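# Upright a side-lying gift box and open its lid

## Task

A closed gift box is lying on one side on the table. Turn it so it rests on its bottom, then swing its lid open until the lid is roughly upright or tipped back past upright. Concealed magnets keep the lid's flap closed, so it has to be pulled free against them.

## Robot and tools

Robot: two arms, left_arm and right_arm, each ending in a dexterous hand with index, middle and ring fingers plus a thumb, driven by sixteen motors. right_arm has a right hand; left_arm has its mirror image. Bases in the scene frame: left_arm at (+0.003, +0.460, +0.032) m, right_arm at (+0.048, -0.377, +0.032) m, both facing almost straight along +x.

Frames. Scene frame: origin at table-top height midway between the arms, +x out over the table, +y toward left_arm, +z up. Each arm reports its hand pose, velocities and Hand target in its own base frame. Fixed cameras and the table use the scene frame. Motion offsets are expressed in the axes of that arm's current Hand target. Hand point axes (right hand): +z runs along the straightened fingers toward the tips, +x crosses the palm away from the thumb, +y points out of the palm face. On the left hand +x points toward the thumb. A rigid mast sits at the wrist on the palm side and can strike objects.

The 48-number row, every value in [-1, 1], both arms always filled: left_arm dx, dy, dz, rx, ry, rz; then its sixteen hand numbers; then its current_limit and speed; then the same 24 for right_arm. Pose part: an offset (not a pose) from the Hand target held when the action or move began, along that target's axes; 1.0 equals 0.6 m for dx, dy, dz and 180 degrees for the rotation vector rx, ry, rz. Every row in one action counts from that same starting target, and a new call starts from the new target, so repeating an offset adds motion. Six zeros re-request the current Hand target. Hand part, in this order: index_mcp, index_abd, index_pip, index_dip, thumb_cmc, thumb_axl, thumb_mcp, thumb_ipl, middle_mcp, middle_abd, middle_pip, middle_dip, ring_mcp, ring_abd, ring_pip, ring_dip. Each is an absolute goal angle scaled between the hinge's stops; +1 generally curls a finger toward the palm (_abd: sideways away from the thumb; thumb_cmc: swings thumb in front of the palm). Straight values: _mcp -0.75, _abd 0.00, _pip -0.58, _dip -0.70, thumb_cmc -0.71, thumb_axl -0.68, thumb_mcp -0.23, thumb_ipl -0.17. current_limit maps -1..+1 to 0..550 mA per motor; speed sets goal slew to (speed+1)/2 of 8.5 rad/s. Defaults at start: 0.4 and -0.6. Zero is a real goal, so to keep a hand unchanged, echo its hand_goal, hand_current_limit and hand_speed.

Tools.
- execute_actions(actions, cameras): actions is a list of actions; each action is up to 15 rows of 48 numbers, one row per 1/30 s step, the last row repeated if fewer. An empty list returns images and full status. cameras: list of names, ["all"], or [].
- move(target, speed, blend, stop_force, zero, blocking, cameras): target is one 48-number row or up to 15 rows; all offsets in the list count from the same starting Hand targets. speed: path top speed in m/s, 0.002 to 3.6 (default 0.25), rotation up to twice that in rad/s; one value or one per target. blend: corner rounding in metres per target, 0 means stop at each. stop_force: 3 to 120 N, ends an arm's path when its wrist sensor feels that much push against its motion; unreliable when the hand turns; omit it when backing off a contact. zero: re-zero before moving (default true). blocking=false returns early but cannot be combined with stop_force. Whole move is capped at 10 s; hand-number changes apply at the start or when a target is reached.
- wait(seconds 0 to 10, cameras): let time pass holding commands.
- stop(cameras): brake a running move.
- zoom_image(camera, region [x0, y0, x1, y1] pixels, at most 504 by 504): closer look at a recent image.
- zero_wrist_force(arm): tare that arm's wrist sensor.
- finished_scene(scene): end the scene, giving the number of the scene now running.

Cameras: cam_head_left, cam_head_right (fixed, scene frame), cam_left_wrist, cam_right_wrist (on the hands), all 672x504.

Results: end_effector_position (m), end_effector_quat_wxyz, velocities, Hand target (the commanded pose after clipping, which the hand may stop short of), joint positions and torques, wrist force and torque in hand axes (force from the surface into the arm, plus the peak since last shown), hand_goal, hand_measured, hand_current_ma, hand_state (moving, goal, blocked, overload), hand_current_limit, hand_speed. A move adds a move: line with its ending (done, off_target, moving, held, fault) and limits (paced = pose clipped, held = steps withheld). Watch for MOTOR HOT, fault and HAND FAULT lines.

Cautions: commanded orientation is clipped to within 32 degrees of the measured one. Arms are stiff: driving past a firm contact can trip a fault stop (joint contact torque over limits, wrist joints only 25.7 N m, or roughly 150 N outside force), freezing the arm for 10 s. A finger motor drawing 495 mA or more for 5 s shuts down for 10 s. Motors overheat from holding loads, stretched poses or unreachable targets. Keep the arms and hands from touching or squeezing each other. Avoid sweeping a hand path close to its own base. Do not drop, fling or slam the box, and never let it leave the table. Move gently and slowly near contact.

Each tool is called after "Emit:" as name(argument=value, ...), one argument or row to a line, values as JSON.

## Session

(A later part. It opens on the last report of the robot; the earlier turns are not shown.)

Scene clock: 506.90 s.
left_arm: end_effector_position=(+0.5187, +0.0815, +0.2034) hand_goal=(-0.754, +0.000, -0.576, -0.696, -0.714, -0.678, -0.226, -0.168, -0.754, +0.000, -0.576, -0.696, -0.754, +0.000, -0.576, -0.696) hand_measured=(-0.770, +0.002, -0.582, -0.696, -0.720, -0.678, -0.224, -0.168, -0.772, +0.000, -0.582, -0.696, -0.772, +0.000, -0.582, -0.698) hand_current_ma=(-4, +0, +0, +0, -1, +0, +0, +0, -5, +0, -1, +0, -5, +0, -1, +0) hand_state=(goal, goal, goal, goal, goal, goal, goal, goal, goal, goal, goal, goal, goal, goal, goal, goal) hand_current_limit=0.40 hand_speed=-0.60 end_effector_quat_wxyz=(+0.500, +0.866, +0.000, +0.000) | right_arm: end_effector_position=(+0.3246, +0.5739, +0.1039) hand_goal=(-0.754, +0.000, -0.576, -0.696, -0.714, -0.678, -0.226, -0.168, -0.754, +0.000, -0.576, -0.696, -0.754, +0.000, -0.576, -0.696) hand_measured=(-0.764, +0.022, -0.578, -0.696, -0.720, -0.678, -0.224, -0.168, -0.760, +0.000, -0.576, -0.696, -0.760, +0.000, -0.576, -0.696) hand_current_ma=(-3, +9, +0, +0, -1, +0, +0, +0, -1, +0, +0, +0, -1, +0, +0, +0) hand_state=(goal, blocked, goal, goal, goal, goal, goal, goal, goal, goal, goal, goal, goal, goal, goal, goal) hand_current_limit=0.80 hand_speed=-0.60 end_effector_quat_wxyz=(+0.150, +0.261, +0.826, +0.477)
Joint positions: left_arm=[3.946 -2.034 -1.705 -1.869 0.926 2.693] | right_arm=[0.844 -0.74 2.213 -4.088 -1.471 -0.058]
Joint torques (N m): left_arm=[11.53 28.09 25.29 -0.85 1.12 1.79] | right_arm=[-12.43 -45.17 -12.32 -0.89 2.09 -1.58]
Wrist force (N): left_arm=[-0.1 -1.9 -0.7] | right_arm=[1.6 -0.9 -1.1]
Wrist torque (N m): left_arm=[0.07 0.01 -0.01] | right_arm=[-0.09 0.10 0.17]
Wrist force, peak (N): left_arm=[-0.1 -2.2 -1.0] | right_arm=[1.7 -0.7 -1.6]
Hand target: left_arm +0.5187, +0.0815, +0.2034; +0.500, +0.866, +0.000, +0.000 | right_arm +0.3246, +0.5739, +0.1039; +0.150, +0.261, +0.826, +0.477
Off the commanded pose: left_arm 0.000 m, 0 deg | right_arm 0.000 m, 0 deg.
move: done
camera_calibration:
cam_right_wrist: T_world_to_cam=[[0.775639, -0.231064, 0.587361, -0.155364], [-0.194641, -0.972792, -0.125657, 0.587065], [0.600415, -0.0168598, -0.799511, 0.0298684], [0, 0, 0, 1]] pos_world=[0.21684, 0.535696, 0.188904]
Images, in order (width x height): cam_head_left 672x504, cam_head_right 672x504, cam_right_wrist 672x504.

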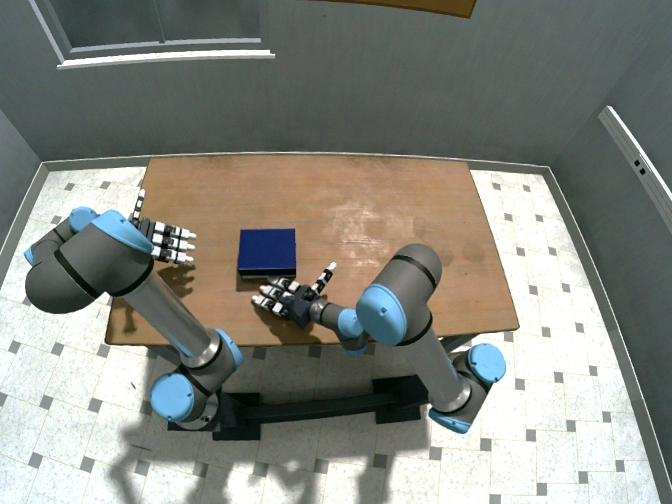

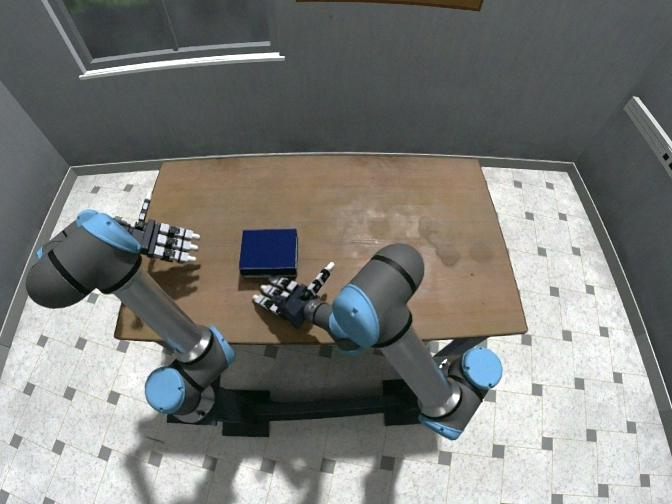

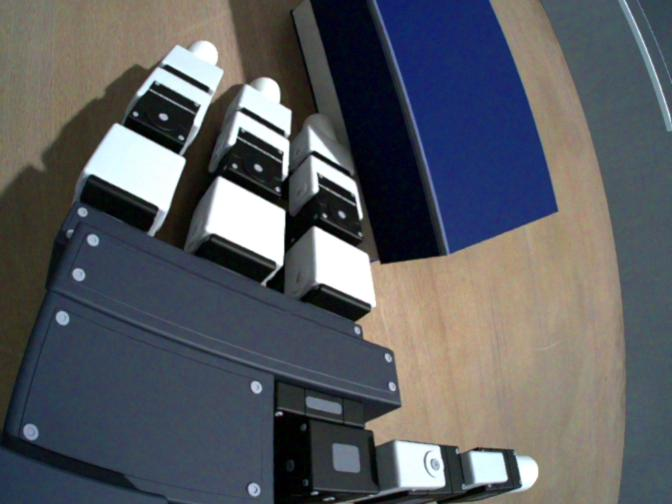

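Emit:
move(
  target=[0,0,0,0,0,0,-0.754,0,-0.576,-0.696,-0.714,-0.678,-0.226,-0.168,-0.754,0,-0.576,-0.696,-0.754,0,-0.576,-0.696,0.4,-0.6, 0,0.0361,-0.0208,0,0,0,-0.754,0,-0.576,-0.696,-0.714,-0.678,-0.226,-0.168,-0.754,0,-0.576,-0.696,-0.754,0,-0.576,-0.696,1,-0.6],
  speed=0.05,
  cameras=["cam_head_left","cam_right_wrist"],
)

Emit:
zoom_image(
  camera="cam_head_left",
  region=[220, 220, 340, 320],
)

Emit:
zoom_image(
  camera="cam_right_wrist",
  region=[220, 0, 460, 170],
)

Scene clock: 513.33 s.
left_arm: end_effector_position=(+0.5187, +0.0815, +0.2034) hand_goal=(-0.754, +0.000, -0.576, -0.696, -0.714, -0.678, -0.226, -0.168, -0.754, +0.000, -0.576, -0.696, -0.754, +0.000, -0.576, -0.696) hand_measured=(-0.770, +0.002, -0.582, -0.696, -0.720, -0.678, -0.224, -0.168, -0.772, +0.000, -0.582, -0.696, -0.772, +0.000, -0.582, -0.698) hand_current_ma=(-4, +0, +0, +0, -1, +0, +0, +0, -5, +0, -1, +0, -5, +0, -1, +0) hand_state=(goal, goal, goal, goal, goal, goal, goal, goal, goal, goal, goal, goal, goal, goal, goal, goal) hand_current_limit=0.40 hand_speed=-0.60 end_effector_quat_wxyz=(+0.500, +0.866, +0.000, +0.000) | right_arm: end_effector_position=(+0.3246, +0.5739, +0.1288) hand_goal=(-0.754, +0.000, -0.576, -0.696, -0.714, -0.678, -0.226, -0.168, -0.754, +0.000, -0.576, -0.696, -0.754, +0.000, -0.576, -0.696) hand_measured=(-0.790, +0.020, -0.594, -0.704, -0.720, -0.678, -0.224, -0.168, -0.760, +0.000, -0.576, -0.696, -0.760, +0.000, -0.576, -0.696) hand_current_ma=(-31, +7, -9, -2, -1, +0, +0, +0, -1, +0, +0, +0, -1, +0, +0, +0) hand_state=(blocked, goal, goal, goal, goal, goal, goal, goal, goal, goal, goal, goal, goal, goal, goal, goal) hand_current_limit=1.00 hand_speed=-0.60 end_effector_quat_wxyz=(+0.150, +0.261, +0.826, +0.477)
Joint positions: left_arm=[3.946 -2.034 -1.705 -1.869 0.926 2.693] | right_arm=[0.844 -0.813 2.23 -4.032 -1.471 -0.058]
Joint torques (N m): left_arm=[11.5 28.02 25.56 -0.89 1.1 1.9] | right_arm=[-9.7 -44.46 0.29 -1.1 2.12 -0.85]
Wrist force (N): left_arm=[0.3 -1.8 -0.7] | right_arm=[1.1 -1.7 0.0]
Wrist torque (N m): left_arm=[0.07 -0.03 0.02] | right_arm=[-0.09 0.10 0.15]
Wrist force, peak (N): left_arm=[0.3 -2.1 -0.8] | right_arm=[1.1 -2.2 0.3]
Hand target: left_arm +0.5187, +0.0815, +0.2034; +0.500, +0.866, +0.000, +0.000 | right_arm +0.3246, +0.5739, +0.1289; +0.150, +0.261, +0.826, +0.477
Off the commanded pose: left_arm 0.000 m, 0 deg | right_arm 0.000 m, 0 deg.
move: done
camera_calibration:
cam_right_wrist: T_world_to_cam=[[0.775635, -0.231087, 0.587358, -0.169953], [-0.194659, -0.972787, -0.125671, 0.590295], [0.600415, -0.0168602, -0.799511, 0.0497781], [0, 0, 0, 1]] pos_world=[0.21684, 0.535796, 0.213804]
Images, in order (width x height): cam_head_left 672x504, cam_right_wrist 672x504.

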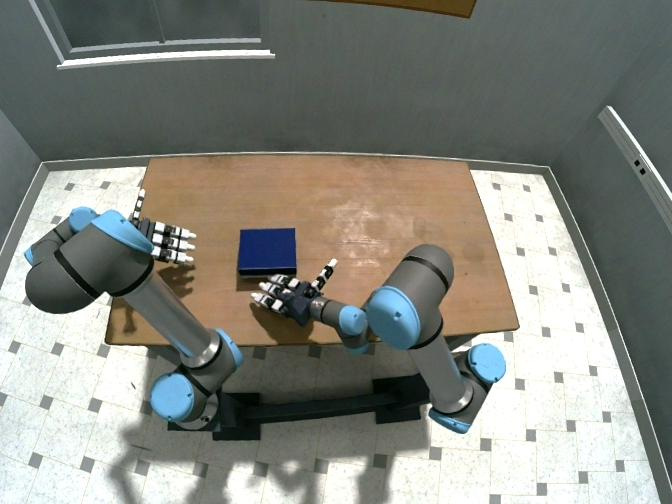

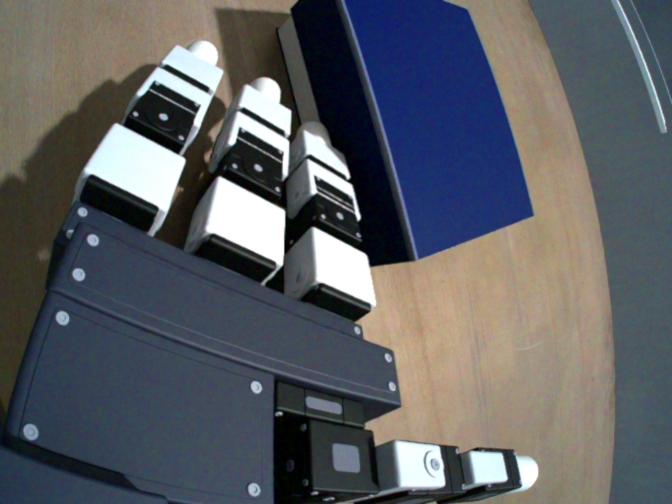

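Scaled by 4.200 from the camera's 672x504 image, which has a finer 960x720 frame.

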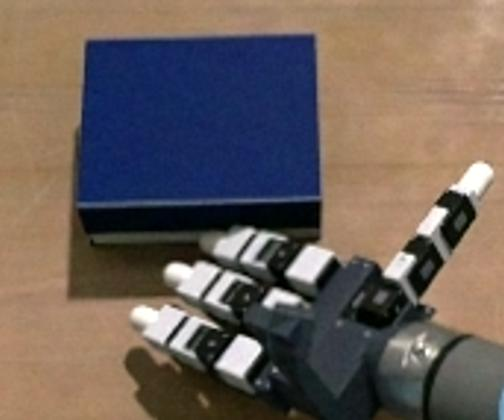

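Scaled by 2.100 from the camera's 672x504 image, which has a finer 960x720 frame.

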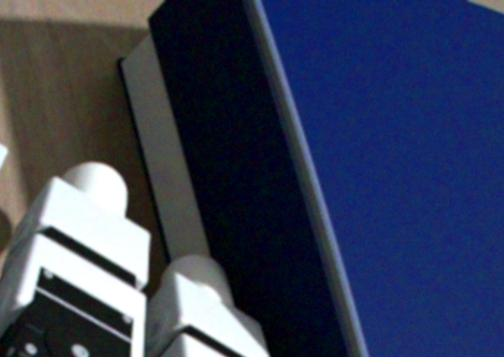

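Emit:
move(
  target=[0,0,0,0,0,0,-0.754,0,-0.576,-0.696,-0.714,-0.678,-0.226,-0.168,-0.754,0,-0.576,-0.696,-0.754,0,-0.576,-0.696,0.4,-0.6, 0,0,0,0,0,0,-0.5,0,-0.42,-0.6,-0.714,-0.678,-0.226,-0.168,-0.754,0,-0.576,-0.696,-0.754,0,-0.576,-0.696,1,-0.85],
  cameras=["cam_head_left","cam_right_wrist"],
)

Emit:
zoom_image(
  camera="cam_head_left",
  region=[220, 220, 340, 320],
)

Emit:
zoom_image(
  camera="cam_right_wrist",
  region=[220, 0, 460, 170],
)

Scene clock: 530.90 s.
left_arm: end_effector_position=(+0.5187, +0.0815, +0.2034) hand_goal=(-0.754, +0.000, -0.576, -0.696, -0.714, -0.678, -0.226, -0.168, -0.754, +0.000, -0.576, -0.696, -0.754, +0.000, -0.576, -0.696) hand_measured=(-0.770, +0.002, -0.582, -0.696, -0.720, -0.678, -0.224, -0.168, -0.772, +0.000, -0.582, -0.696, -0.772, +0.000, -0.582, -0.698) hand_current_ma=(-4, +0, +0, +0, -1, +0, +0, +0, -5, +0, -1, +0, -5, +0, -1, +0) hand_state=(goal, goal, goal, goal, goal, goal, goal, goal, goal, goal, goal, goal, goal, goal, goal, goal) hand_current_limit=0.40 hand_speed=-0.60 end_effector_quat_wxyz=(+0.500, +0.866, +0.000, +0.000) | right_arm: end_effector_position=(+0.3246, +0.5739, +0.1289) hand_goal=(-0.500, +0.000, -0.420, -0.600, -0.714, -0.678, -0.226, -0.168, -0.754, +0.000, -0.576, -0.696, -0.754, +0.000, -0.576, -0.696) hand_measured=(-0.560, +0.020, -0.452, -0.614, -0.720, -0.678, -0.224, -0.168, -0.760, +0.000, -0.576, -0.696, -0.760, +0.000, -0.576, -0.696) hand_current_ma=(-77, +7, -21, -6, -1, +0, +0, +0, -1, +0, +0, +0, -1, +0, +0, +0) hand_state=(blocked, goal, blocked, goal, goal, goal, goal, goal, goal, goal, goal, goal, goal, goal, goal, goal) hand_current_limit=1.00 hand_speed=-0.85 end_effector_quat_wxyz=(+0.150, +0.261, +0.826, +0.477)
Joint positions: left_arm=[3.946 -2.034 -1.705 -1.869 0.926 2.693] | right_arm=[0.844 -0.814 2.23 -4.032 -1.471 -0.058]
Joint torques (N m): left_arm=[10.91 28.64 24.56 -0.86 1.06 1.89] | right_arm=[-11.76 -45.07 -0.7 -1.32 2.09 -1.68]
Wrist force (N): left_arm=[0.2 -1.9 -0.9] | right_arm=[1.3 -1.4 -0.3]
Wrist torque (N m): left_arm=[0.07 -0.02 0.01] | right_arm=[-0.06 0.07 0.13]
Wrist force, peak (N): left_arm=[0.1 -2.2 -0.9] | right_arm=[1.4 -2.0 -0.6]
Hand target: left_arm +0.5187, +0.0815, +0.2034; +0.500, +0.866, +0.000, +0.000 | right_arm +0.3246, +0.5739, +0.1289; +0.150, +0.261, +0.826, +0.477
Off the commanded pose: left_arm 0.000 m, 0 deg | right_arm 0.000 m, 0 deg.
move: done
camera_calibration:
cam_right_wrist: T_world_to_cam=[[0.775639, -0.231064, 0.587361, -0.170025], [-0.194641, -0.972792, -0.125657, 0.590303], [0.600415, -0.0168598, -0.799511, 0.0498579], [0, 0, 0, 1]] pos_world=[0.21684, 0.535796, 0.213904]
Images, in order (width x height): cam_head_left 672x504, cam_right_wrist 672x504.

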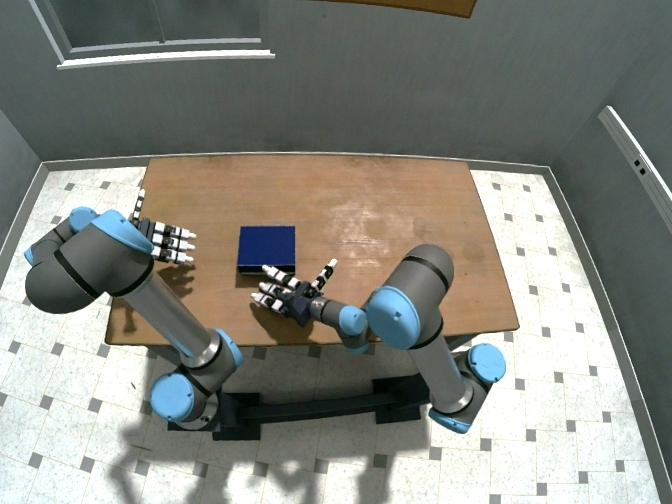

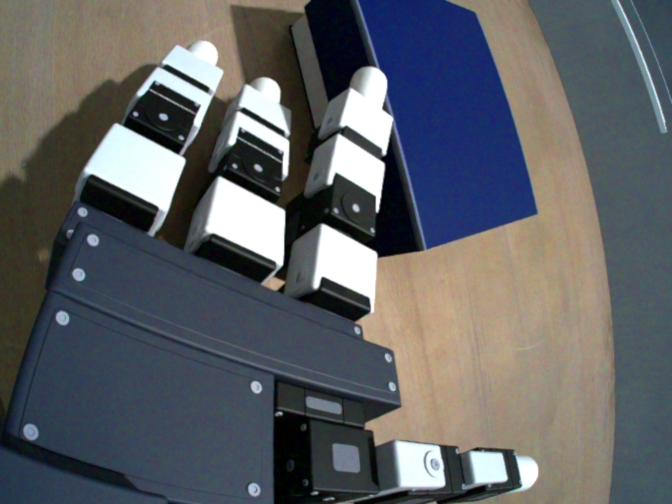

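Scaled by 4.200 from the camera's 672x504 image, which has a finer 960x720 frame.

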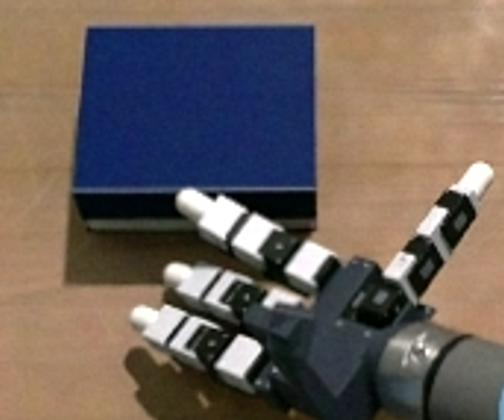

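Scaled by 2.100 from the camera's 672x504 image, which has a finer 960x720 frame.

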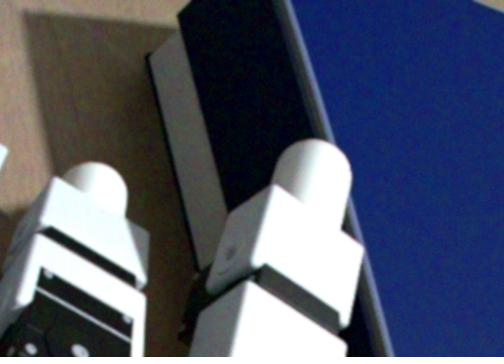

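Emit:
move(
  target=[
    [0.0228,-0.0062,0.268,0,0,0,-0.754,0,-0.576,-0.696,-0.714,-0.678,-0.226,-0.168,-0.754,0,-0.576,-0.696,-0.754,0,-0.576,-0.696,0.8,-0.6, -0.0028,0.012,-0.1457,0,0,0,-0.754,0,-0.576,-0.696,-0.714,-0.678,-0.226,-0.168,-0.754,0,-0.576,-0.696,-0.754,0,-0.576,-0.696,1,-0.6],
    [0.0228,-0.0062,0.268,0,0,0,-0.754,0,-0.576,-0.696,-0.714,-0.678,-0.226,-0.168,-0.754,0,-0.576,-0.696,-0.754,0,-0.576,-0.696,0.8,-0.6, -0.3635,0.0683,-0.3185,0,0.1684,-0.0972,-0.754,0,-0.576,-0.696,-0.714,-0.678,-0.226,-0.168,-0.754,0,-0.576,-0.696,-0.754,0,-0.576,-0.696,1,-0.6],
    [0.0228,-0.0062,0.268,0,0,0,-0.754,0,-0.576,-0.696,-0.714,-0.678,-0.226,-0.168,-0.754,0,-0.576,-0.696,-0.754,0,-0.576,-0.696,0.8,-0.6, -0.3753,0.0412,-0.0652,0,0.1684,-0.0972,-0.754,0,-0.576,-0.696,-0.714,-0.678,-0.226,-0.168,-0.754,0,-0.576,-0.696,-0.754,0,-0.576,-0.696,1,-0.6],
  ],
  speed=0.35,
  blend=0.03,
)

Emit:
move(
  target=[0,-0.0505,0.0292,0,0,0,-0.754,0,-0.576,-0.696,-0.714,-0.678,-0.226,-0.168,-0.754,0,-0.576,-0.696,-0.754,0,-0.576,-0.696,0.8,-0.6, 0,0,0,0,0,0,-0.754,0,-0.576,-0.696,-0.714,-0.678,-0.226,-0.168,-0.754,0,-0.576,-0.696,-0.754,0,-0.576,-0.696,1,-0.6],
  speed=0.025,
  stop_force=3,
  cameras=["all"],
)

Emit:
zoom_image(
  camera="cam_right_wrist",
  region=[180, 0, 484, 170],
)

Emit:
zoom_image(
  camera="cam_head_right",
  region=[200, 200, 340, 310],
)

Scene clock: 654.57 s.
left_arm: end_effector_position=(+0.5323, -0.0559, +0.1198) hand_goal=(-0.754, +0.000, -0.576, -0.696, -0.714, -0.678, -0.226, -0.168, -0.754, +0.000, -0.576, -0.696, -0.754, +0.000, -0.576, -0.696) hand_measured=(-0.770, +0.002, -0.582, -0.696, -0.720, -0.678, -0.224, -0.168, -0.772, +0.000, -0.582, -0.696, -0.770, +0.000, -0.582, -0.698) hand_current_ma=(-4, +0, +0, +0, -1, +0, +0, +0, -5, +0, -1, +0, -5, +0, -1, +0) hand_state=(goal, goal, goal, goal, goal, goal, goal, goal, goal, goal, goal, goal, goal, goal, goal, goal) hand_current_limit=0.80 hand_speed=-0.60 end_effector_quat_wxyz=(+0.500, +0.866, +0.000, +0.000) | right_arm: end_effector_position=(+0.4967, +0.4271, +0.1698) hand_goal=(-0.754, +0.000, -0.576, -0.696, -0.714, -0.678, -0.226, -0.168, -0.754, +0.000, -0.576, -0.696, -0.754, +0.000, -0.576, -0.696) hand_measured=(-0.760, +0.002, -0.576, -0.694, -0.720, -0.678, -0.224, -0.168, -0.762, +0.000, -0.576, -0.696, -0.760, +0.000, -0.576, -0.696) hand_current_ma=(-1, +0, +0, +0, -1, +0, +0, +0, -2, +0, +0, +0, -1, +0, +0, +0) hand_state=(goal, goal, goal, goal, goal, goal, goal, goal, goal, goal, goal, goal, goal, goal, goal, goal) hand_current_limit=1.00 hand_speed=-0.60 end_effector_quat_wxyz=(+0.000, +0.000, +0.866, +0.500)
Joint positions: left_arm=[3.739 -2.077 -1.95 -1.458 0.773 2.508] | right_arm=[0.108 -1.072 2.137 -2.822 -0.533 -1.356]
Joint torques (N m): left_arm=[-11.65 26.31 6.64 2.23 -2.86 -2.31] | right_arm=[10.55 -19.62 -18.09 -0.65 -0.84 1.35]
Wrist force (N): left_arm=[0.3 -1.7 -0.6] | right_arm=[-0.1 -0.1 0.1]
Wrist torque (N m): left_arm=[0.06 -0.03 0.13] | right_arm=[-0.16 0.05 -0.09]
Wrist force, peak (N): left_arm=[0.2 -2.1 -2.3] | right_arm=[1.9 1.6 -1.5]
Hand target: left_arm +0.5323, -0.0559, +0.1198; +0.500, +0.866, +0.000, +0.000 | right_arm +0.4967, +0.4271, +0.1698; +0.000, +0.000, +0.866, +0.500
Off the commanded pose: left_arm 0.000 m, 0 deg | right_arm 0.000 m, 0 deg.
move: done

Scene clock: 656.40 s.
left_arm: end_effector_position=(+0.5323, -0.0559, +0.1022) hand_goal=(-0.754, +0.000, -0.576, -0.696, -0.714, -0.678, -0.226, -0.168, -0.754, +0.000, -0.576, -0.696, -0.754, +0.000, -0.576, -0.696) hand_measured=(-0.760, +0.002, -0.576, -0.696, -0.722, -0.678, -0.224, -0.168, -0.760, +0.000, -0.576, -0.696, -0.758, +0.000, -0.576, -0.696) hand_current_ma=(+0, +0, +0, +0, -1, +0, +0, +0, -1, +0, +0, +0, +0, +0, +0, +0) hand_state=(goal, goal, goal, goal, goal, goal, goal, goal, goal, goal, goal, goal, goal, goal, goal, goal) hand_current_limit=0.80 hand_speed=-0.60 end_effector_quat_wxyz=(+0.500, +0.866, +0.000, +0.000) | right_arm: end_effector_position=(+0.4967, +0.4271, +0.1698) hand_goal=(-0.754, +0.000, -0.576, -0.696, -0.714, -0.678, -0.226, -0.168, -0.754, +0.000, -0.576, -0.696, -0.754, +0.000, -0.576, -0.696) hand_measured=(-0.760, +0.002, -0.576, -0.694, -0.720, -0.678, -0.224, -0.168, -0.762, +0.000, -0.576, -0.696, -0.760, +0.000, -0.576, -0.696) hand_current_ma=(-1, +0, +0, +0, -1, +0, +0, +0, -2, +0, +0, +0, -1, +0, +0, +0) hand_state=(goal, goal, goal, goal, goal, goal, goal, goal, goal, goal, goal, goal, goal, goal, goal, goal) hand_current_limit=1.00 hand_speed=-0.60 end_effector_quat_wxyz=(+0.000, +0.000, +0.866, +0.500)
Joint positions: left_arm=[3.739 -2.112 -1.957 -1.416 0.773 2.508] | right_arm=[0.109 -1.072 2.137 -2.821 -0.533 -1.356]
Joint torques (N m): left_arm=[-9.96 45.6 21.2 -0.48 -0.83 1.54] | right_arm=[10.43 -19.74 -19.01 -0.67 -0.8 1.33]
Wrist force (N): left_arm=[0.4 -1.7 -0.7] | right_arm=[-0.2 -0.2 0.0]
Wrist torque (N m): left_arm=[0.07 -0.05 0.13] | right_arm=[-0.17 0.07 -0.10]
Wrist force, peak (N): left_arm=[0.4 0.0 -4.7] | right_arm=[-0.2 -0.5 0.3]
Hand target: left_arm +0.5323, -0.0559, +0.1022; +0.500, +0.866, +0.000, +0.000 (not the last commanded pose) | right_arm +0.4967, +0.4271, +0.1698; +0.000, +0.000, +0.866, +0.500
Off the commanded pose: left_arm 0.017 m, 0 deg | right_arm 0.000 m, 0 deg.
move: contact (left_arm)
camera_calibration:
cam_left_wrist: T_world_to_cam=[[-0.786472, 0.28254, -0.549211, 0.4607], [0.409142, 0.904467, -0.120593, -0.208598], [0.462671, -0.319548, -0.826937, -0.0517317], [0, 0, 0, 1]] pos_world=[0.471609, 0.0419732, 0.185087]
cam_right_wrist: T_world_to_cam=[[0.767841, 0.255525, 0.587475, -0.56544], [0.398567, -0.908472, -0.125791, 0.163977], [0.501561, 0.330736, -0.799406, -0.122597], [0, 0, 0, 1]] pos_world=[0.430302, 0.333999, 0.254803]

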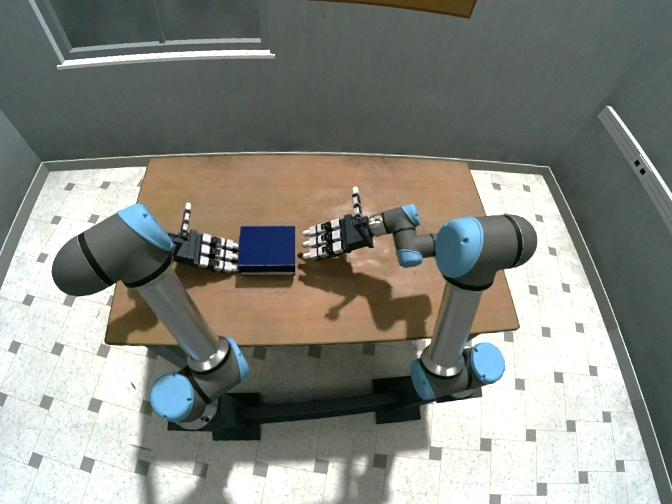

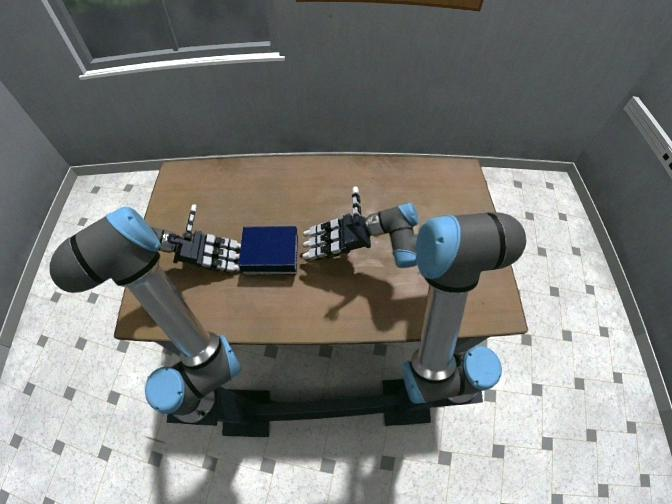

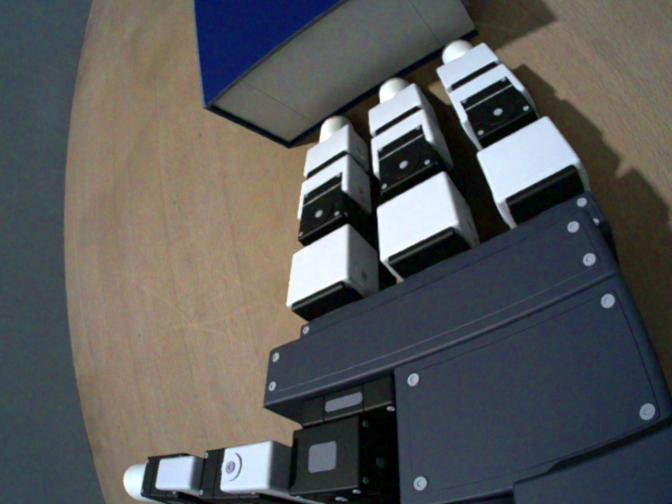

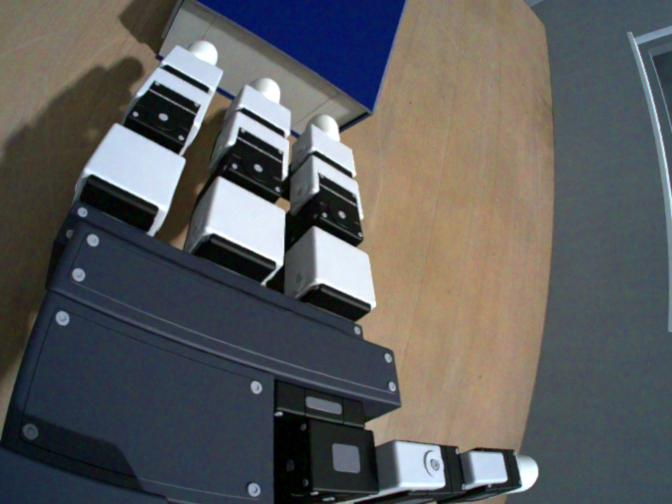

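Scaled by 1.658 from the camera's 672x504 image, which has a finer 960x720 frame.

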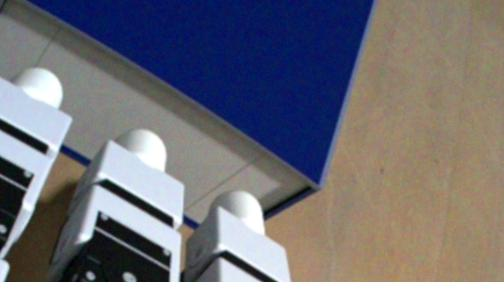

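Scaled by 3.600 from the camera's 672x504 image, which has a finer 960x720 frame.

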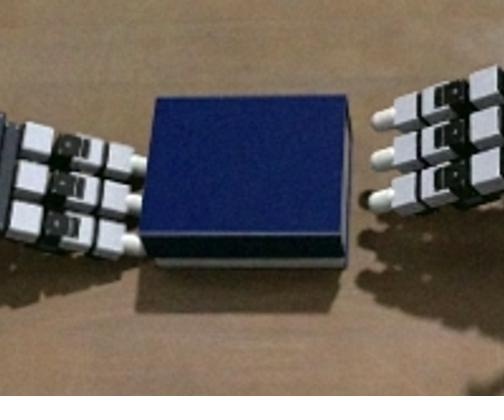

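Emit:
move(
  target=[0,0.0976,-0.0563,0,0,0,-0.754,0,-0.576,-0.696,-0.714,-0.678,-0.226,-0.168,-0.754,0,-0.576,-0.696,-0.754,0,-0.576,-0.696,0.8,-0.6, 0.02,0,0,0,0,0,-0.754,0,-0.576,-0.696,-0.714,-0.678,-0.226,-0.168,-0.754,0,-0.576,-0.696,-0.754,0,-0.576,-0.696,1,-0.6],
  speed=0.2,
)

Emit:
move(
  target=[0,0.0417,0.0722,0,0,0,-0.754,0,-0.576,-0.696,-0.714,-0.678,-0.226,-0.168,-0.754,0,-0.576,-0.696,-0.754,0,-0.576,-0.696,0.8,-0.6, 0,0.0417,0.0722,0,0,0,-0.754,0,-0.576,-0.696,-0.714,-0.678,-0.226,-0.168,-0.754,0,-0.576,-0.696,-0.754,0,-0.576,-0.696,1,-0.6],
  speed=0.03,
  stop_force=5,
  cameras=["all"],
)

Emit:
zoom_image(
  camera="cam_right_wrist",
  region=[180, 0, 484, 170],
)

Emit:
zoom_image(
  camera="cam_left_wrist",
  region=[180, 0, 484, 170],
)

Emit:
zoom_image(
  camera="cam_head_right",
  region=[200, 200, 340, 310],
)

Scene clock: 670.50 s.
left_arm: end_effector_position=(+0.5323, -0.0559, +0.1697) hand_goal=(-0.754, +0.000, -0.576, -0.696, -0.714, -0.678, -0.226, -0.168, -0.754, +0.000, -0.576, -0.696, -0.754, +0.000, -0.576, -0.696) hand_measured=(-0.760, +0.002, -0.576, -0.696, -0.722, -0.678, -0.224, -0.168, -0.760, +0.000, -0.576, -0.696, -0.760, +0.000, -0.576, -0.696) hand_current_ma=(-1, +0, +0, +0, -1, +0, +0, +0, -1, +0, +0, +0, +0, +0, +0, +0) hand_state=(goal, goal, goal, goal, goal, goal, goal, goal, goal, goal, goal, goal, goal, goal, goal, goal) hand_current_limit=0.80 hand_speed=-0.60 end_effector_quat_wxyz=(+0.500, +0.866, +0.000, +0.000) | right_arm: end_effector_position=(+0.4848, +0.4271, +0.1698) hand_goal=(-0.754, +0.000, -0.576, -0.696, -0.714, -0.678, -0.226, -0.168, -0.754, +0.000, -0.576, -0.696, -0.754, +0.000, -0.576, -0.696) hand_measured=(-0.760, +0.002, -0.576, -0.694, -0.720, -0.678, -0.224, -0.168, -0.762, +0.000, -0.576, -0.696, -0.760, +0.000, -0.576, -0.696) hand_current_ma=(-1, +0, +0, +0, -1, +0, +0, +0, -2, +0, +0, +0, -1, +0, +0, +0) hand_state=(goal, goal, goal, goal, goal, goal, goal, goal, goal, goal, goal, goal, goal, goal, goal, goal) hand_current_limit=1.00 hand_speed=-0.60 end_effector_quat_wxyz=(+0.000, +0.000, +0.866, +0.500)
Joint positions: left_arm=[3.739 -1.985 -1.92 -1.58 0.773 2.508] | right_arm=[0.111 -1.086 2.169 -2.844 -0.534 -1.351]
Joint torques (N m): left_arm=[11.98 43.33 23.91 -0.46 0.88 2.09] | right_arm=[10.23 -40.89 -4.97 -4.47 -0.79 1.37]
Wrist force (N): left_arm=[0.0 -1.8 -0.6] | right_arm=[-0.2 -0.4 0.1]
Wrist torque (N m): left_arm=[0.05 0.02 0.00] | right_arm=[-0.19 0.07 -0.10]
Wrist force, peak (N): left_arm=[0.4 -2.7 -0.2] | right_arm=[-0.5 -0.4 0.1]
Hand target: left_arm +0.5323, -0.0559, +0.1698; +0.500, +0.866, +0.000, +0.000 | right_arm +0.4847, +0.4271, +0.1698; +0.000, +0.000, +0.866, +0.500
Off the commanded pose: left_arm 0.000 m, 0 deg | right_arm 0.000 m, 0 deg.
move: done

Scene clock: 672.27 s.
left_arm: end_effector_position=(+0.5323, -0.0717, +0.1698) hand_goal=(-0.754, +0.000, -0.576, -0.696, -0.714, -0.678, -0.226, -0.168, -0.754, +0.000, -0.576, -0.696, -0.754, +0.000, -0.576, -0.696) hand_measured=(-0.762, -0.002, -0.576, -0.696, -0.722, -0.678, -0.224, -0.168, -0.764, -0.004, -0.576, -0.694, -0.764, +0.002, -0.576, -0.694) hand_current_ma=(-1, +0, +0, +0, -1, +0, +0, +0, -2, +0, +0, +0, -1, +0, +0, +0) hand_state=(goal, goal, goal, goal, goal, goal, goal, goal, goal, goal, goal, goal, goal, goal, goal, goal) hand_current_limit=0.80 hand_speed=-0.60 end_effector_quat_wxyz=(+0.500, +0.866, +0.000, +0.000) | right_arm: end_effector_position=(+0.4847, +0.4428, +0.1699) hand_goal=(-0.754, +0.000, -0.576, -0.696, -0.714, -0.678, -0.226, -0.168, -0.754, +0.000, -0.576, -0.696, -0.754, +0.000, -0.576, -0.696) hand_measured=(-0.760, +0.002, -0.576, -0.694, -0.720, -0.678, -0.224, -0.168, -0.764, +0.002, -0.576, -0.696, -0.766, +0.002, -0.574, -0.688) hand_current_ma=(-1, +0, +0, +0, -1, +0, +0, +0, -3, +0, +0, +0, -4, +0, +0, +2) hand_state=(goal, goal, goal, goal, goal, goal, goal, goal, goal, goal, goal, goal, goal, goal, goal, goal) hand_current_limit=1.00 hand_speed=-0.60 end_effector_quat_wxyz=(+0.000, +0.000, +0.866, +0.500)
Joint positions: left_arm=[3.714 -1.975 -1.941 -1.551 0.755 2.482] | right_arm=[0.144 -1.064 2.149 -2.898 -0.541 -1.29]
Joint torques (N m): left_arm=[10.7 22.54 22.54 -0.41 0.84 2.05] | right_arm=[-9.8 -41.51 -4.65 -0.6 4.01 -1.58]
Wrist force (N): left_arm=[0.2 -1.6 -3.1] | right_arm=[0.1 -0.2 -3.0]
Wrist torque (N m): left_arm=[0.23 -0.19 0.02] | right_arm=[0.04 0.27 0.07]
Wrist force, peak (N): left_arm=[0.6 -3.6 -25.2] | right_arm=[0.0 -2.1 -20.0]
Hand target: left_arm +0.5323, -0.0717, +0.1698; +0.500, +0.866, +0.000, +0.000 (not the last commanded pose) | right_arm +0.4847, +0.4428, +0.1699; +0.000, +0.000, +0.866, +0.500 (not the last commanded pose)
Off the commanded pose: left_arm 0.034 m, 0 deg | right_arm 0.034 m, 0 deg.
move: contact (left_arm, right_arm)
camera_calibration:
cam_left_wrist: T_world_to_cam=[[-0.786461, 0.282594, -0.549199, 0.502308], [0.409286, 0.904381, -0.120748, -0.18626], [0.462563, -0.319743, -0.826922, -0.000713694], [0, 0, 0, 1]] pos_world=[0.47161, 0.0262728, 0.252787]
cam_right_wrist: T_world_to_cam=[[0.767805, 0.255889, 0.587364, -0.560322], [0.398904, -0.908333, -0.125727, 0.182817], [0.50135, 0.330836, -0.799497, -0.121695], [0, 0, 0, 1]] pos_world=[0.418303, 0.3497, 0.254804]

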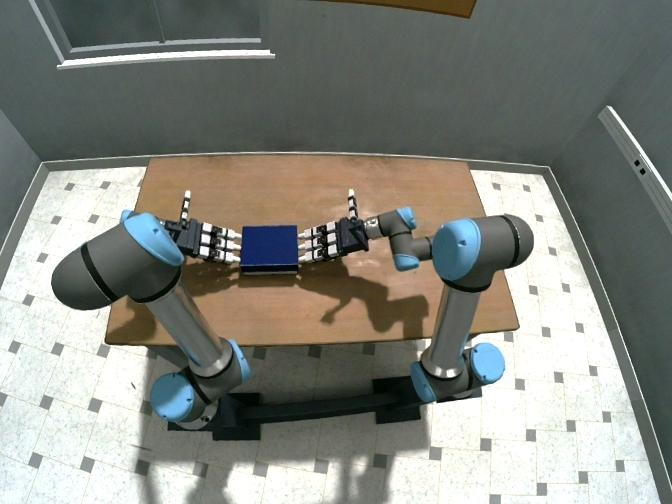

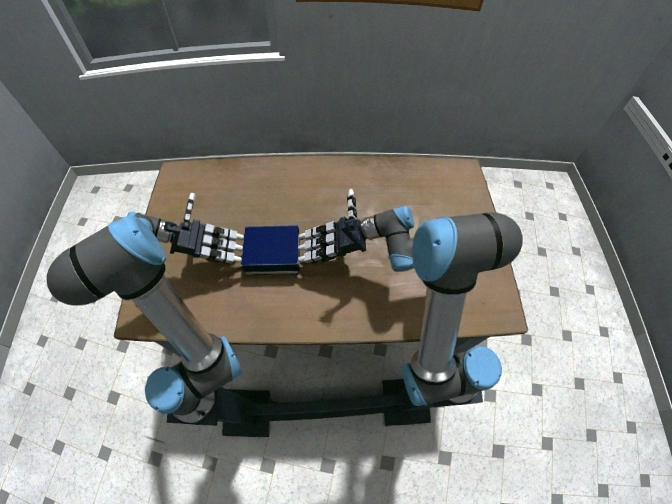

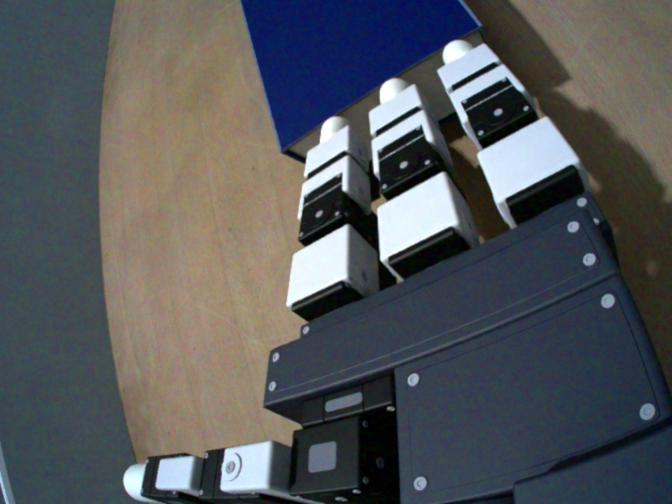

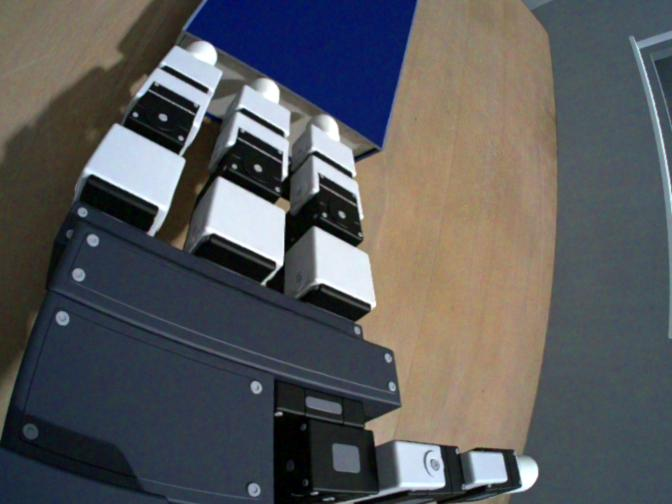

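Scaled by 1.658 from the camera's 672x504 image, which has a finer 960x720 frame.

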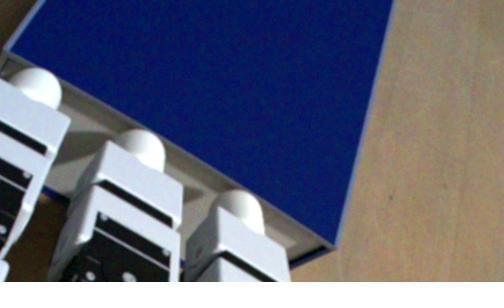

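Scaled by 1.658 from the camera's 672x504 image, which has a finer 960x720 frame.

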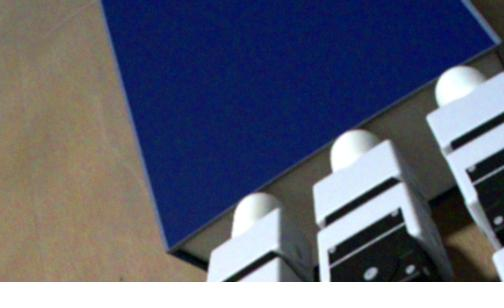

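Scaled by 3.600 from the camera's 672x504 image, which has a finer 960x720 frame.

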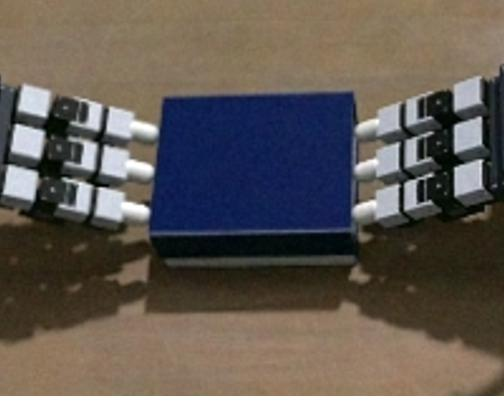

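Emit:
move(
  target=[0,0.0004,0.0007,0,0,0,-0.754,0,-0.576,-0.696,-0.714,-0.678,-0.226,-0.168,-0.754,0,-0.576,-0.696,-0.754,0,-0.576,-0.696,1,-0.6, 0,0.0004,0.0007,0,0,0,-0.754,0,-0.576,-0.696,-0.714,-0.678,-0.226,-0.168,-0.754,0,-0.576,-0.696,-0.754,0,-0.576,-0.696,1,-0.6],
  speed=0.05,
)

Emit:
move(
  target=[0.0215,0.0092,-0.0053,0,-0.01667,-0.02887,-0.754,0,-0.576,-0.696,-0.714,-0.678,-0.226,-0.168,-0.754,0,-0.576,-0.696,-0.754,0,-0.576,-0.696,1,-0.6, -0.0215,0.011,-0.0063,0,0.01667,0.02887,-0.754,0,-0.576,-0.696,-0.714,-0.678,-0.226,-0.168,-0.754,0,-0.576,-0.696,-0.754,0,-0.576,-0.696,1,-0.6],
  speed=0.06,
  cameras=["all"],
)

Emit:
zoom_image(
  camera="cam_head_right",
  region=[200, 200, 340, 310],
)

Emit:
zoom_image(
  camera="cam_right_wrist",
  region=[180, 0, 484, 170],
)

Scene clock: 685.70 s.
left_arm: end_effector_position=(+0.5323, -0.0721, +0.1698) hand_goal=(-0.754, +0.000, -0.576, -0.696, -0.714, -0.678, -0.226, -0.168, -0.754, +0.000, -0.576, -0.696, -0.754, +0.000, -0.576, -0.696) hand_measured=(-0.762, -0.002, -0.576, -0.696, -0.722, -0.678, -0.224, -0.168, -0.764, -0.004, -0.576, -0.694, -0.762, +0.002, -0.576, -0.694) hand_current_ma=(-1, +0, +0, +0, -1, +0, +0, +0, -2, +0, +0, +0, -1, +0, +0, +0) hand_state=(goal, goal, goal, goal, goal, goal, goal, goal, goal, goal, goal, goal, goal, goal, goal, goal) hand_current_limit=1.00 hand_speed=-0.60 end_effector_quat_wxyz=(+0.500, +0.866, +0.000, +0.000) | right_arm: end_effector_position=(+0.4847, +0.4433, +0.1699) hand_goal=(-0.754, +0.000, -0.576, -0.696, -0.714, -0.678, -0.226, -0.168, -0.754, +0.000, -0.576, -0.696, -0.754, +0.000, -0.576, -0.696) hand_measured=(-0.760, +0.002, -0.576, -0.694, -0.720, -0.678, -0.224, -0.168, -0.764, +0.002, -0.576, -0.696, -0.766, +0.002, -0.576, -0.688) hand_current_ma=(-1, +0, +0, +0, -1, +0, +0, +0, -3, +0, +0, +0, -4, +0, +0, +2) hand_state=(goal, goal, goal, goal, goal, goal, goal, goal, goal, goal, goal, goal, goal, goal, goal, goal) hand_current_limit=1.00 hand_speed=-0.60 end_effector_quat_wxyz=(+0.000, +0.000, +0.866, +0.500)
Joint positions: left_arm=[3.713 -1.975 -1.941 -1.55 0.755 2.481] | right_arm=[0.144 -1.063 2.149 -2.9 -0.541 -1.288]
Joint torques (N m): left_arm=[-14.76 41.67 6.73 1.97 -3.36 -2.33] | right_arm=[13.68 -19.11 -18.57 -4.48 -0.87 1.26]
Wrist force (N): left_arm=[-0.1 -2.6 -7.7] | right_arm=[0.0 -1.1 -7.2]
Wrist torque (N m): left_arm=[0.61 -0.43 0.13] | right_arm=[0.37 0.61 -0.14]
Wrist force, peak (N): left_arm=[-0.1 -2.6 -7.7] | right_arm=[0.0 -1.1 -7.2]
Hand target: left_arm +0.5323, -0.0721, +0.1698; +0.500, +0.866, +0.000, +0.000 | right_arm +0.4847, +0.4433, +0.1699; +0.000, +0.000, +0.866, +0.500
Off the commanded pose: left_arm 0.000 m, 0 deg | right_arm 0.000 m, 0 deg.
move: done

Scene clock: 687.13 s.
left_arm: end_effector_position=(+0.5452, -0.0721, +0.1762) hand_goal=(-0.754, +0.000, -0.576, -0.696, -0.714, -0.678, -0.226, -0.168, -0.754, +0.000, -0.576, -0.696, -0.754, +0.000, -0.576, -0.696) hand_measured=(-0.764, -0.002, -0.578, -0.696, -0.722, -0.678, -0.224, -0.168, -0.766, -0.002, -0.580, -0.696, -0.768, +0.002, -0.580, -0.696) hand_current_ma=(-2, +0, +0, +0, -1, +0, +0, +0, -2, +0, +0, +0, -3, +0, +0, +0) hand_state=(goal, goal, goal, goal, goal, goal, goal, goal, goal, goal, goal, goal, goal, goal, goal, goal) hand_current_limit=1.00 hand_speed=-0.60 end_effector_quat_wxyz=(+0.499, +0.865, +0.026, -0.045) | right_arm: end_effector_position=(+0.4976, +0.4433, +0.1775) hand_goal=(-0.754, +0.000, -0.576, -0.696, -0.714, -0.678, -0.226, -0.168, -0.754, +0.000, -0.576, -0.696, -0.754, +0.000, -0.576, -0.696) hand_measured=(-0.760, +0.002, -0.576, -0.694, -0.720, -0.678, -0.224, -0.168, -0.764, +0.002, -0.578, -0.696, -0.770, +0.002, -0.582, -0.698) hand_current_ma=(-1, +0, +0, +0, -1, +0, +0, +0, -3, +0, +0, +0, -7, +0, -1, +0) hand_state=(goal, goal, goal, goal, goal, goal, goal, goal, goal, goal, goal, goal, goal, goal, goal, goal) hand_current_limit=1.00 hand_speed=-0.60 end_effector_quat_wxyz=(-0.046, +0.026, +0.865, +0.499)
Joint positions: left_arm=[3.696 -1.991 -1.876 -1.633 0.783 2.407] | right_arm=[0.14 -1.091 2.103 -2.719 -0.526 -1.292]
Joint torques (N m): left_arm=[-11.9 25.5 23.88 -0.56 0.99 -2.21] | right_arm=[-11.18 -42.44 -19.63 -0.63 4.12 -1.66]
Wrist force (N): left_arm=[0.4 -1.9 -0.8] | right_arm=[-0.3 -0.1 -0.1]
Wrist torque (N m): left_arm=[0.12 0.01 0.13] | right_arm=[-0.14 0.11 0.09]
Wrist force, peak (N): left_arm=[-0.3 -2.9 -8.6] | right_arm=[0.2 -0.6 -7.7]
Hand target: left_arm +0.5452, -0.0721, +0.1762; +0.499, +0.865, +0.026, -0.045 | right_arm +0.4976, +0.4433, +0.1775; -0.046, +0.026, +0.865, +0.499
Off the commanded pose: left_arm 0.000 m, 0 deg | right_arm 0.000 m, 0 deg.
move: done
camera_calibration:
cam_left_wrist: T_world_to_cam=[[-0.839507, 0.28262, -0.464063, 0.529998], [0.394464, 0.90437, -0.162829, -0.174813], [0.373666, -0.319752, -0.870708, 0.0546203], [0, 0, 0, 1]] pos_world=[0.493485, 0.0257727, 0.265046]
cam_right_wrist: T_world_to_cam=[[0.824958, 0.255875, 0.503957, -0.588473], [0.383583, -0.908332, -0.166722, 0.193977], [0.4151, 0.330848, -0.847485, -0.0708151], [0, 0, 0, 1]] pos_world=[0.440454, 0.3502, 0.26889]

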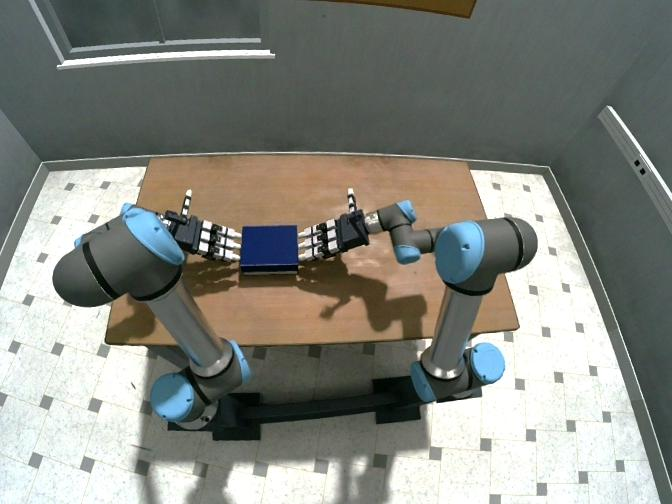

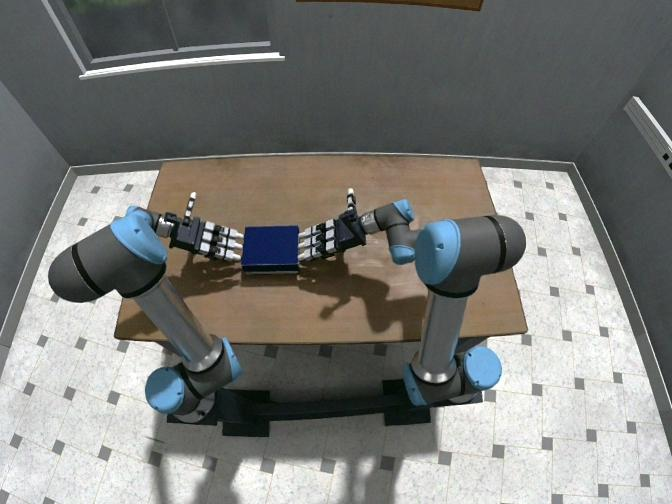

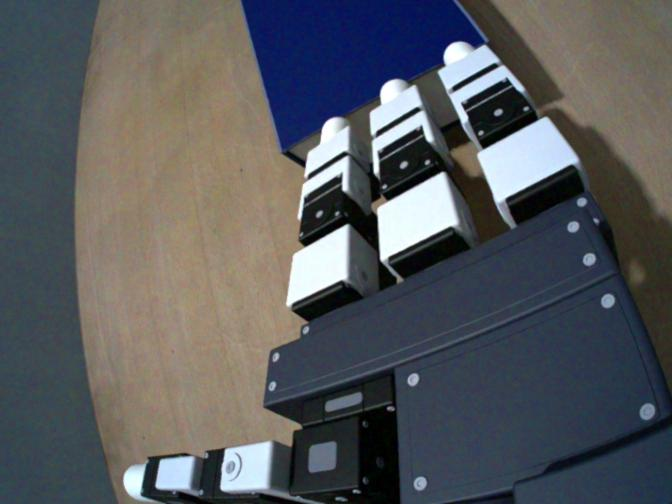

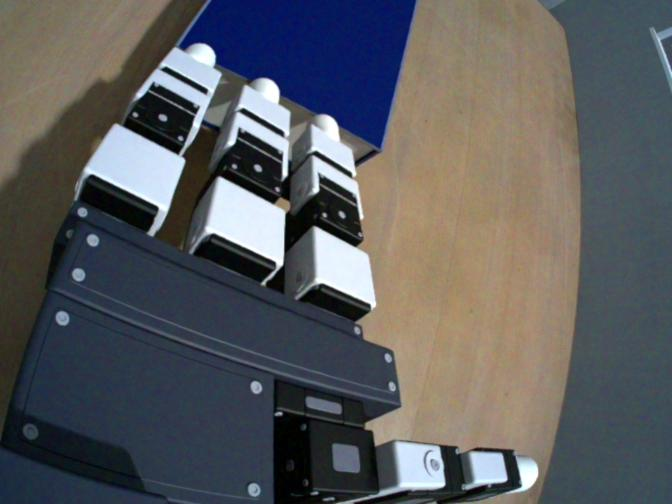

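Scaled by 3.600 from the camera's 672x504 image, which has a finer 960x720 frame.

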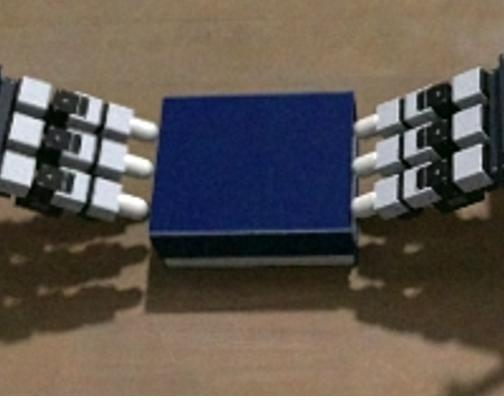

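Scaled by 1.658 from the camera's 672x504 image, which has a finer 960x720 frame.

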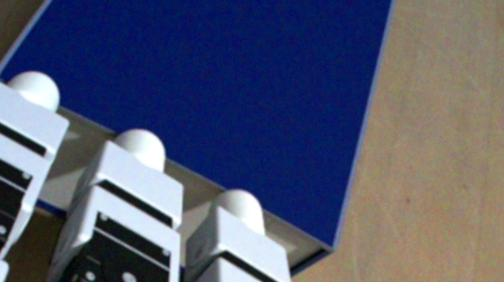

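Emit:
zoom_image(
  camera="cam_left_wrist",
  region=[250, 90, 350, 170],
)

Emit:
zoom_image(
  camera="cam_right_wrist",
  region=[300, 90, 400, 170],
)

Emit:
zoom_image(
  camera="cam_left_wrist",
  region=[400, 0, 520, 100],
)

Scaled by 5.040 from the camera's 672x504 image, which has a finer 960x720 frame.

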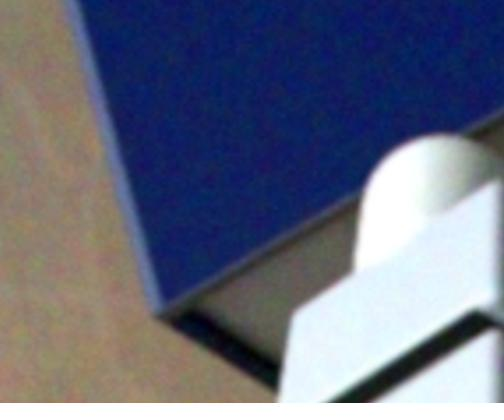

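Scaled by 5.040 from the camera's 672x504 image, which has a finer 960x720 frame.

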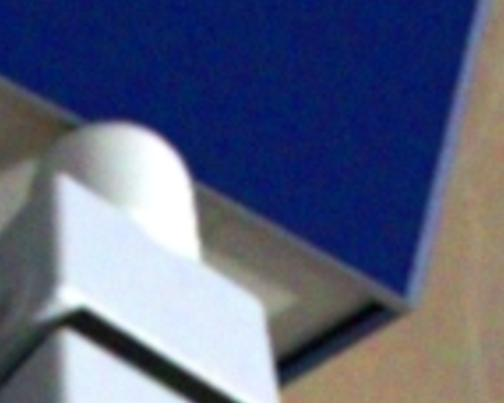

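Scaled by 4.200 from the camera's 672x504 image, which has a finer 960x720 frame.

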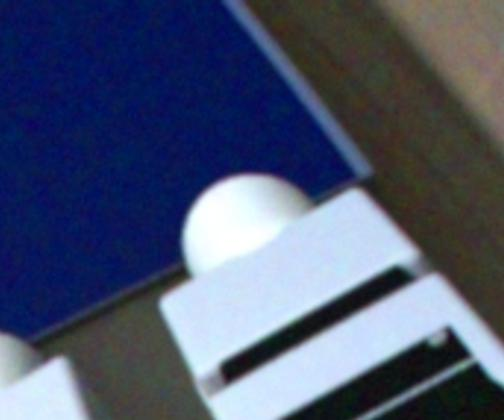

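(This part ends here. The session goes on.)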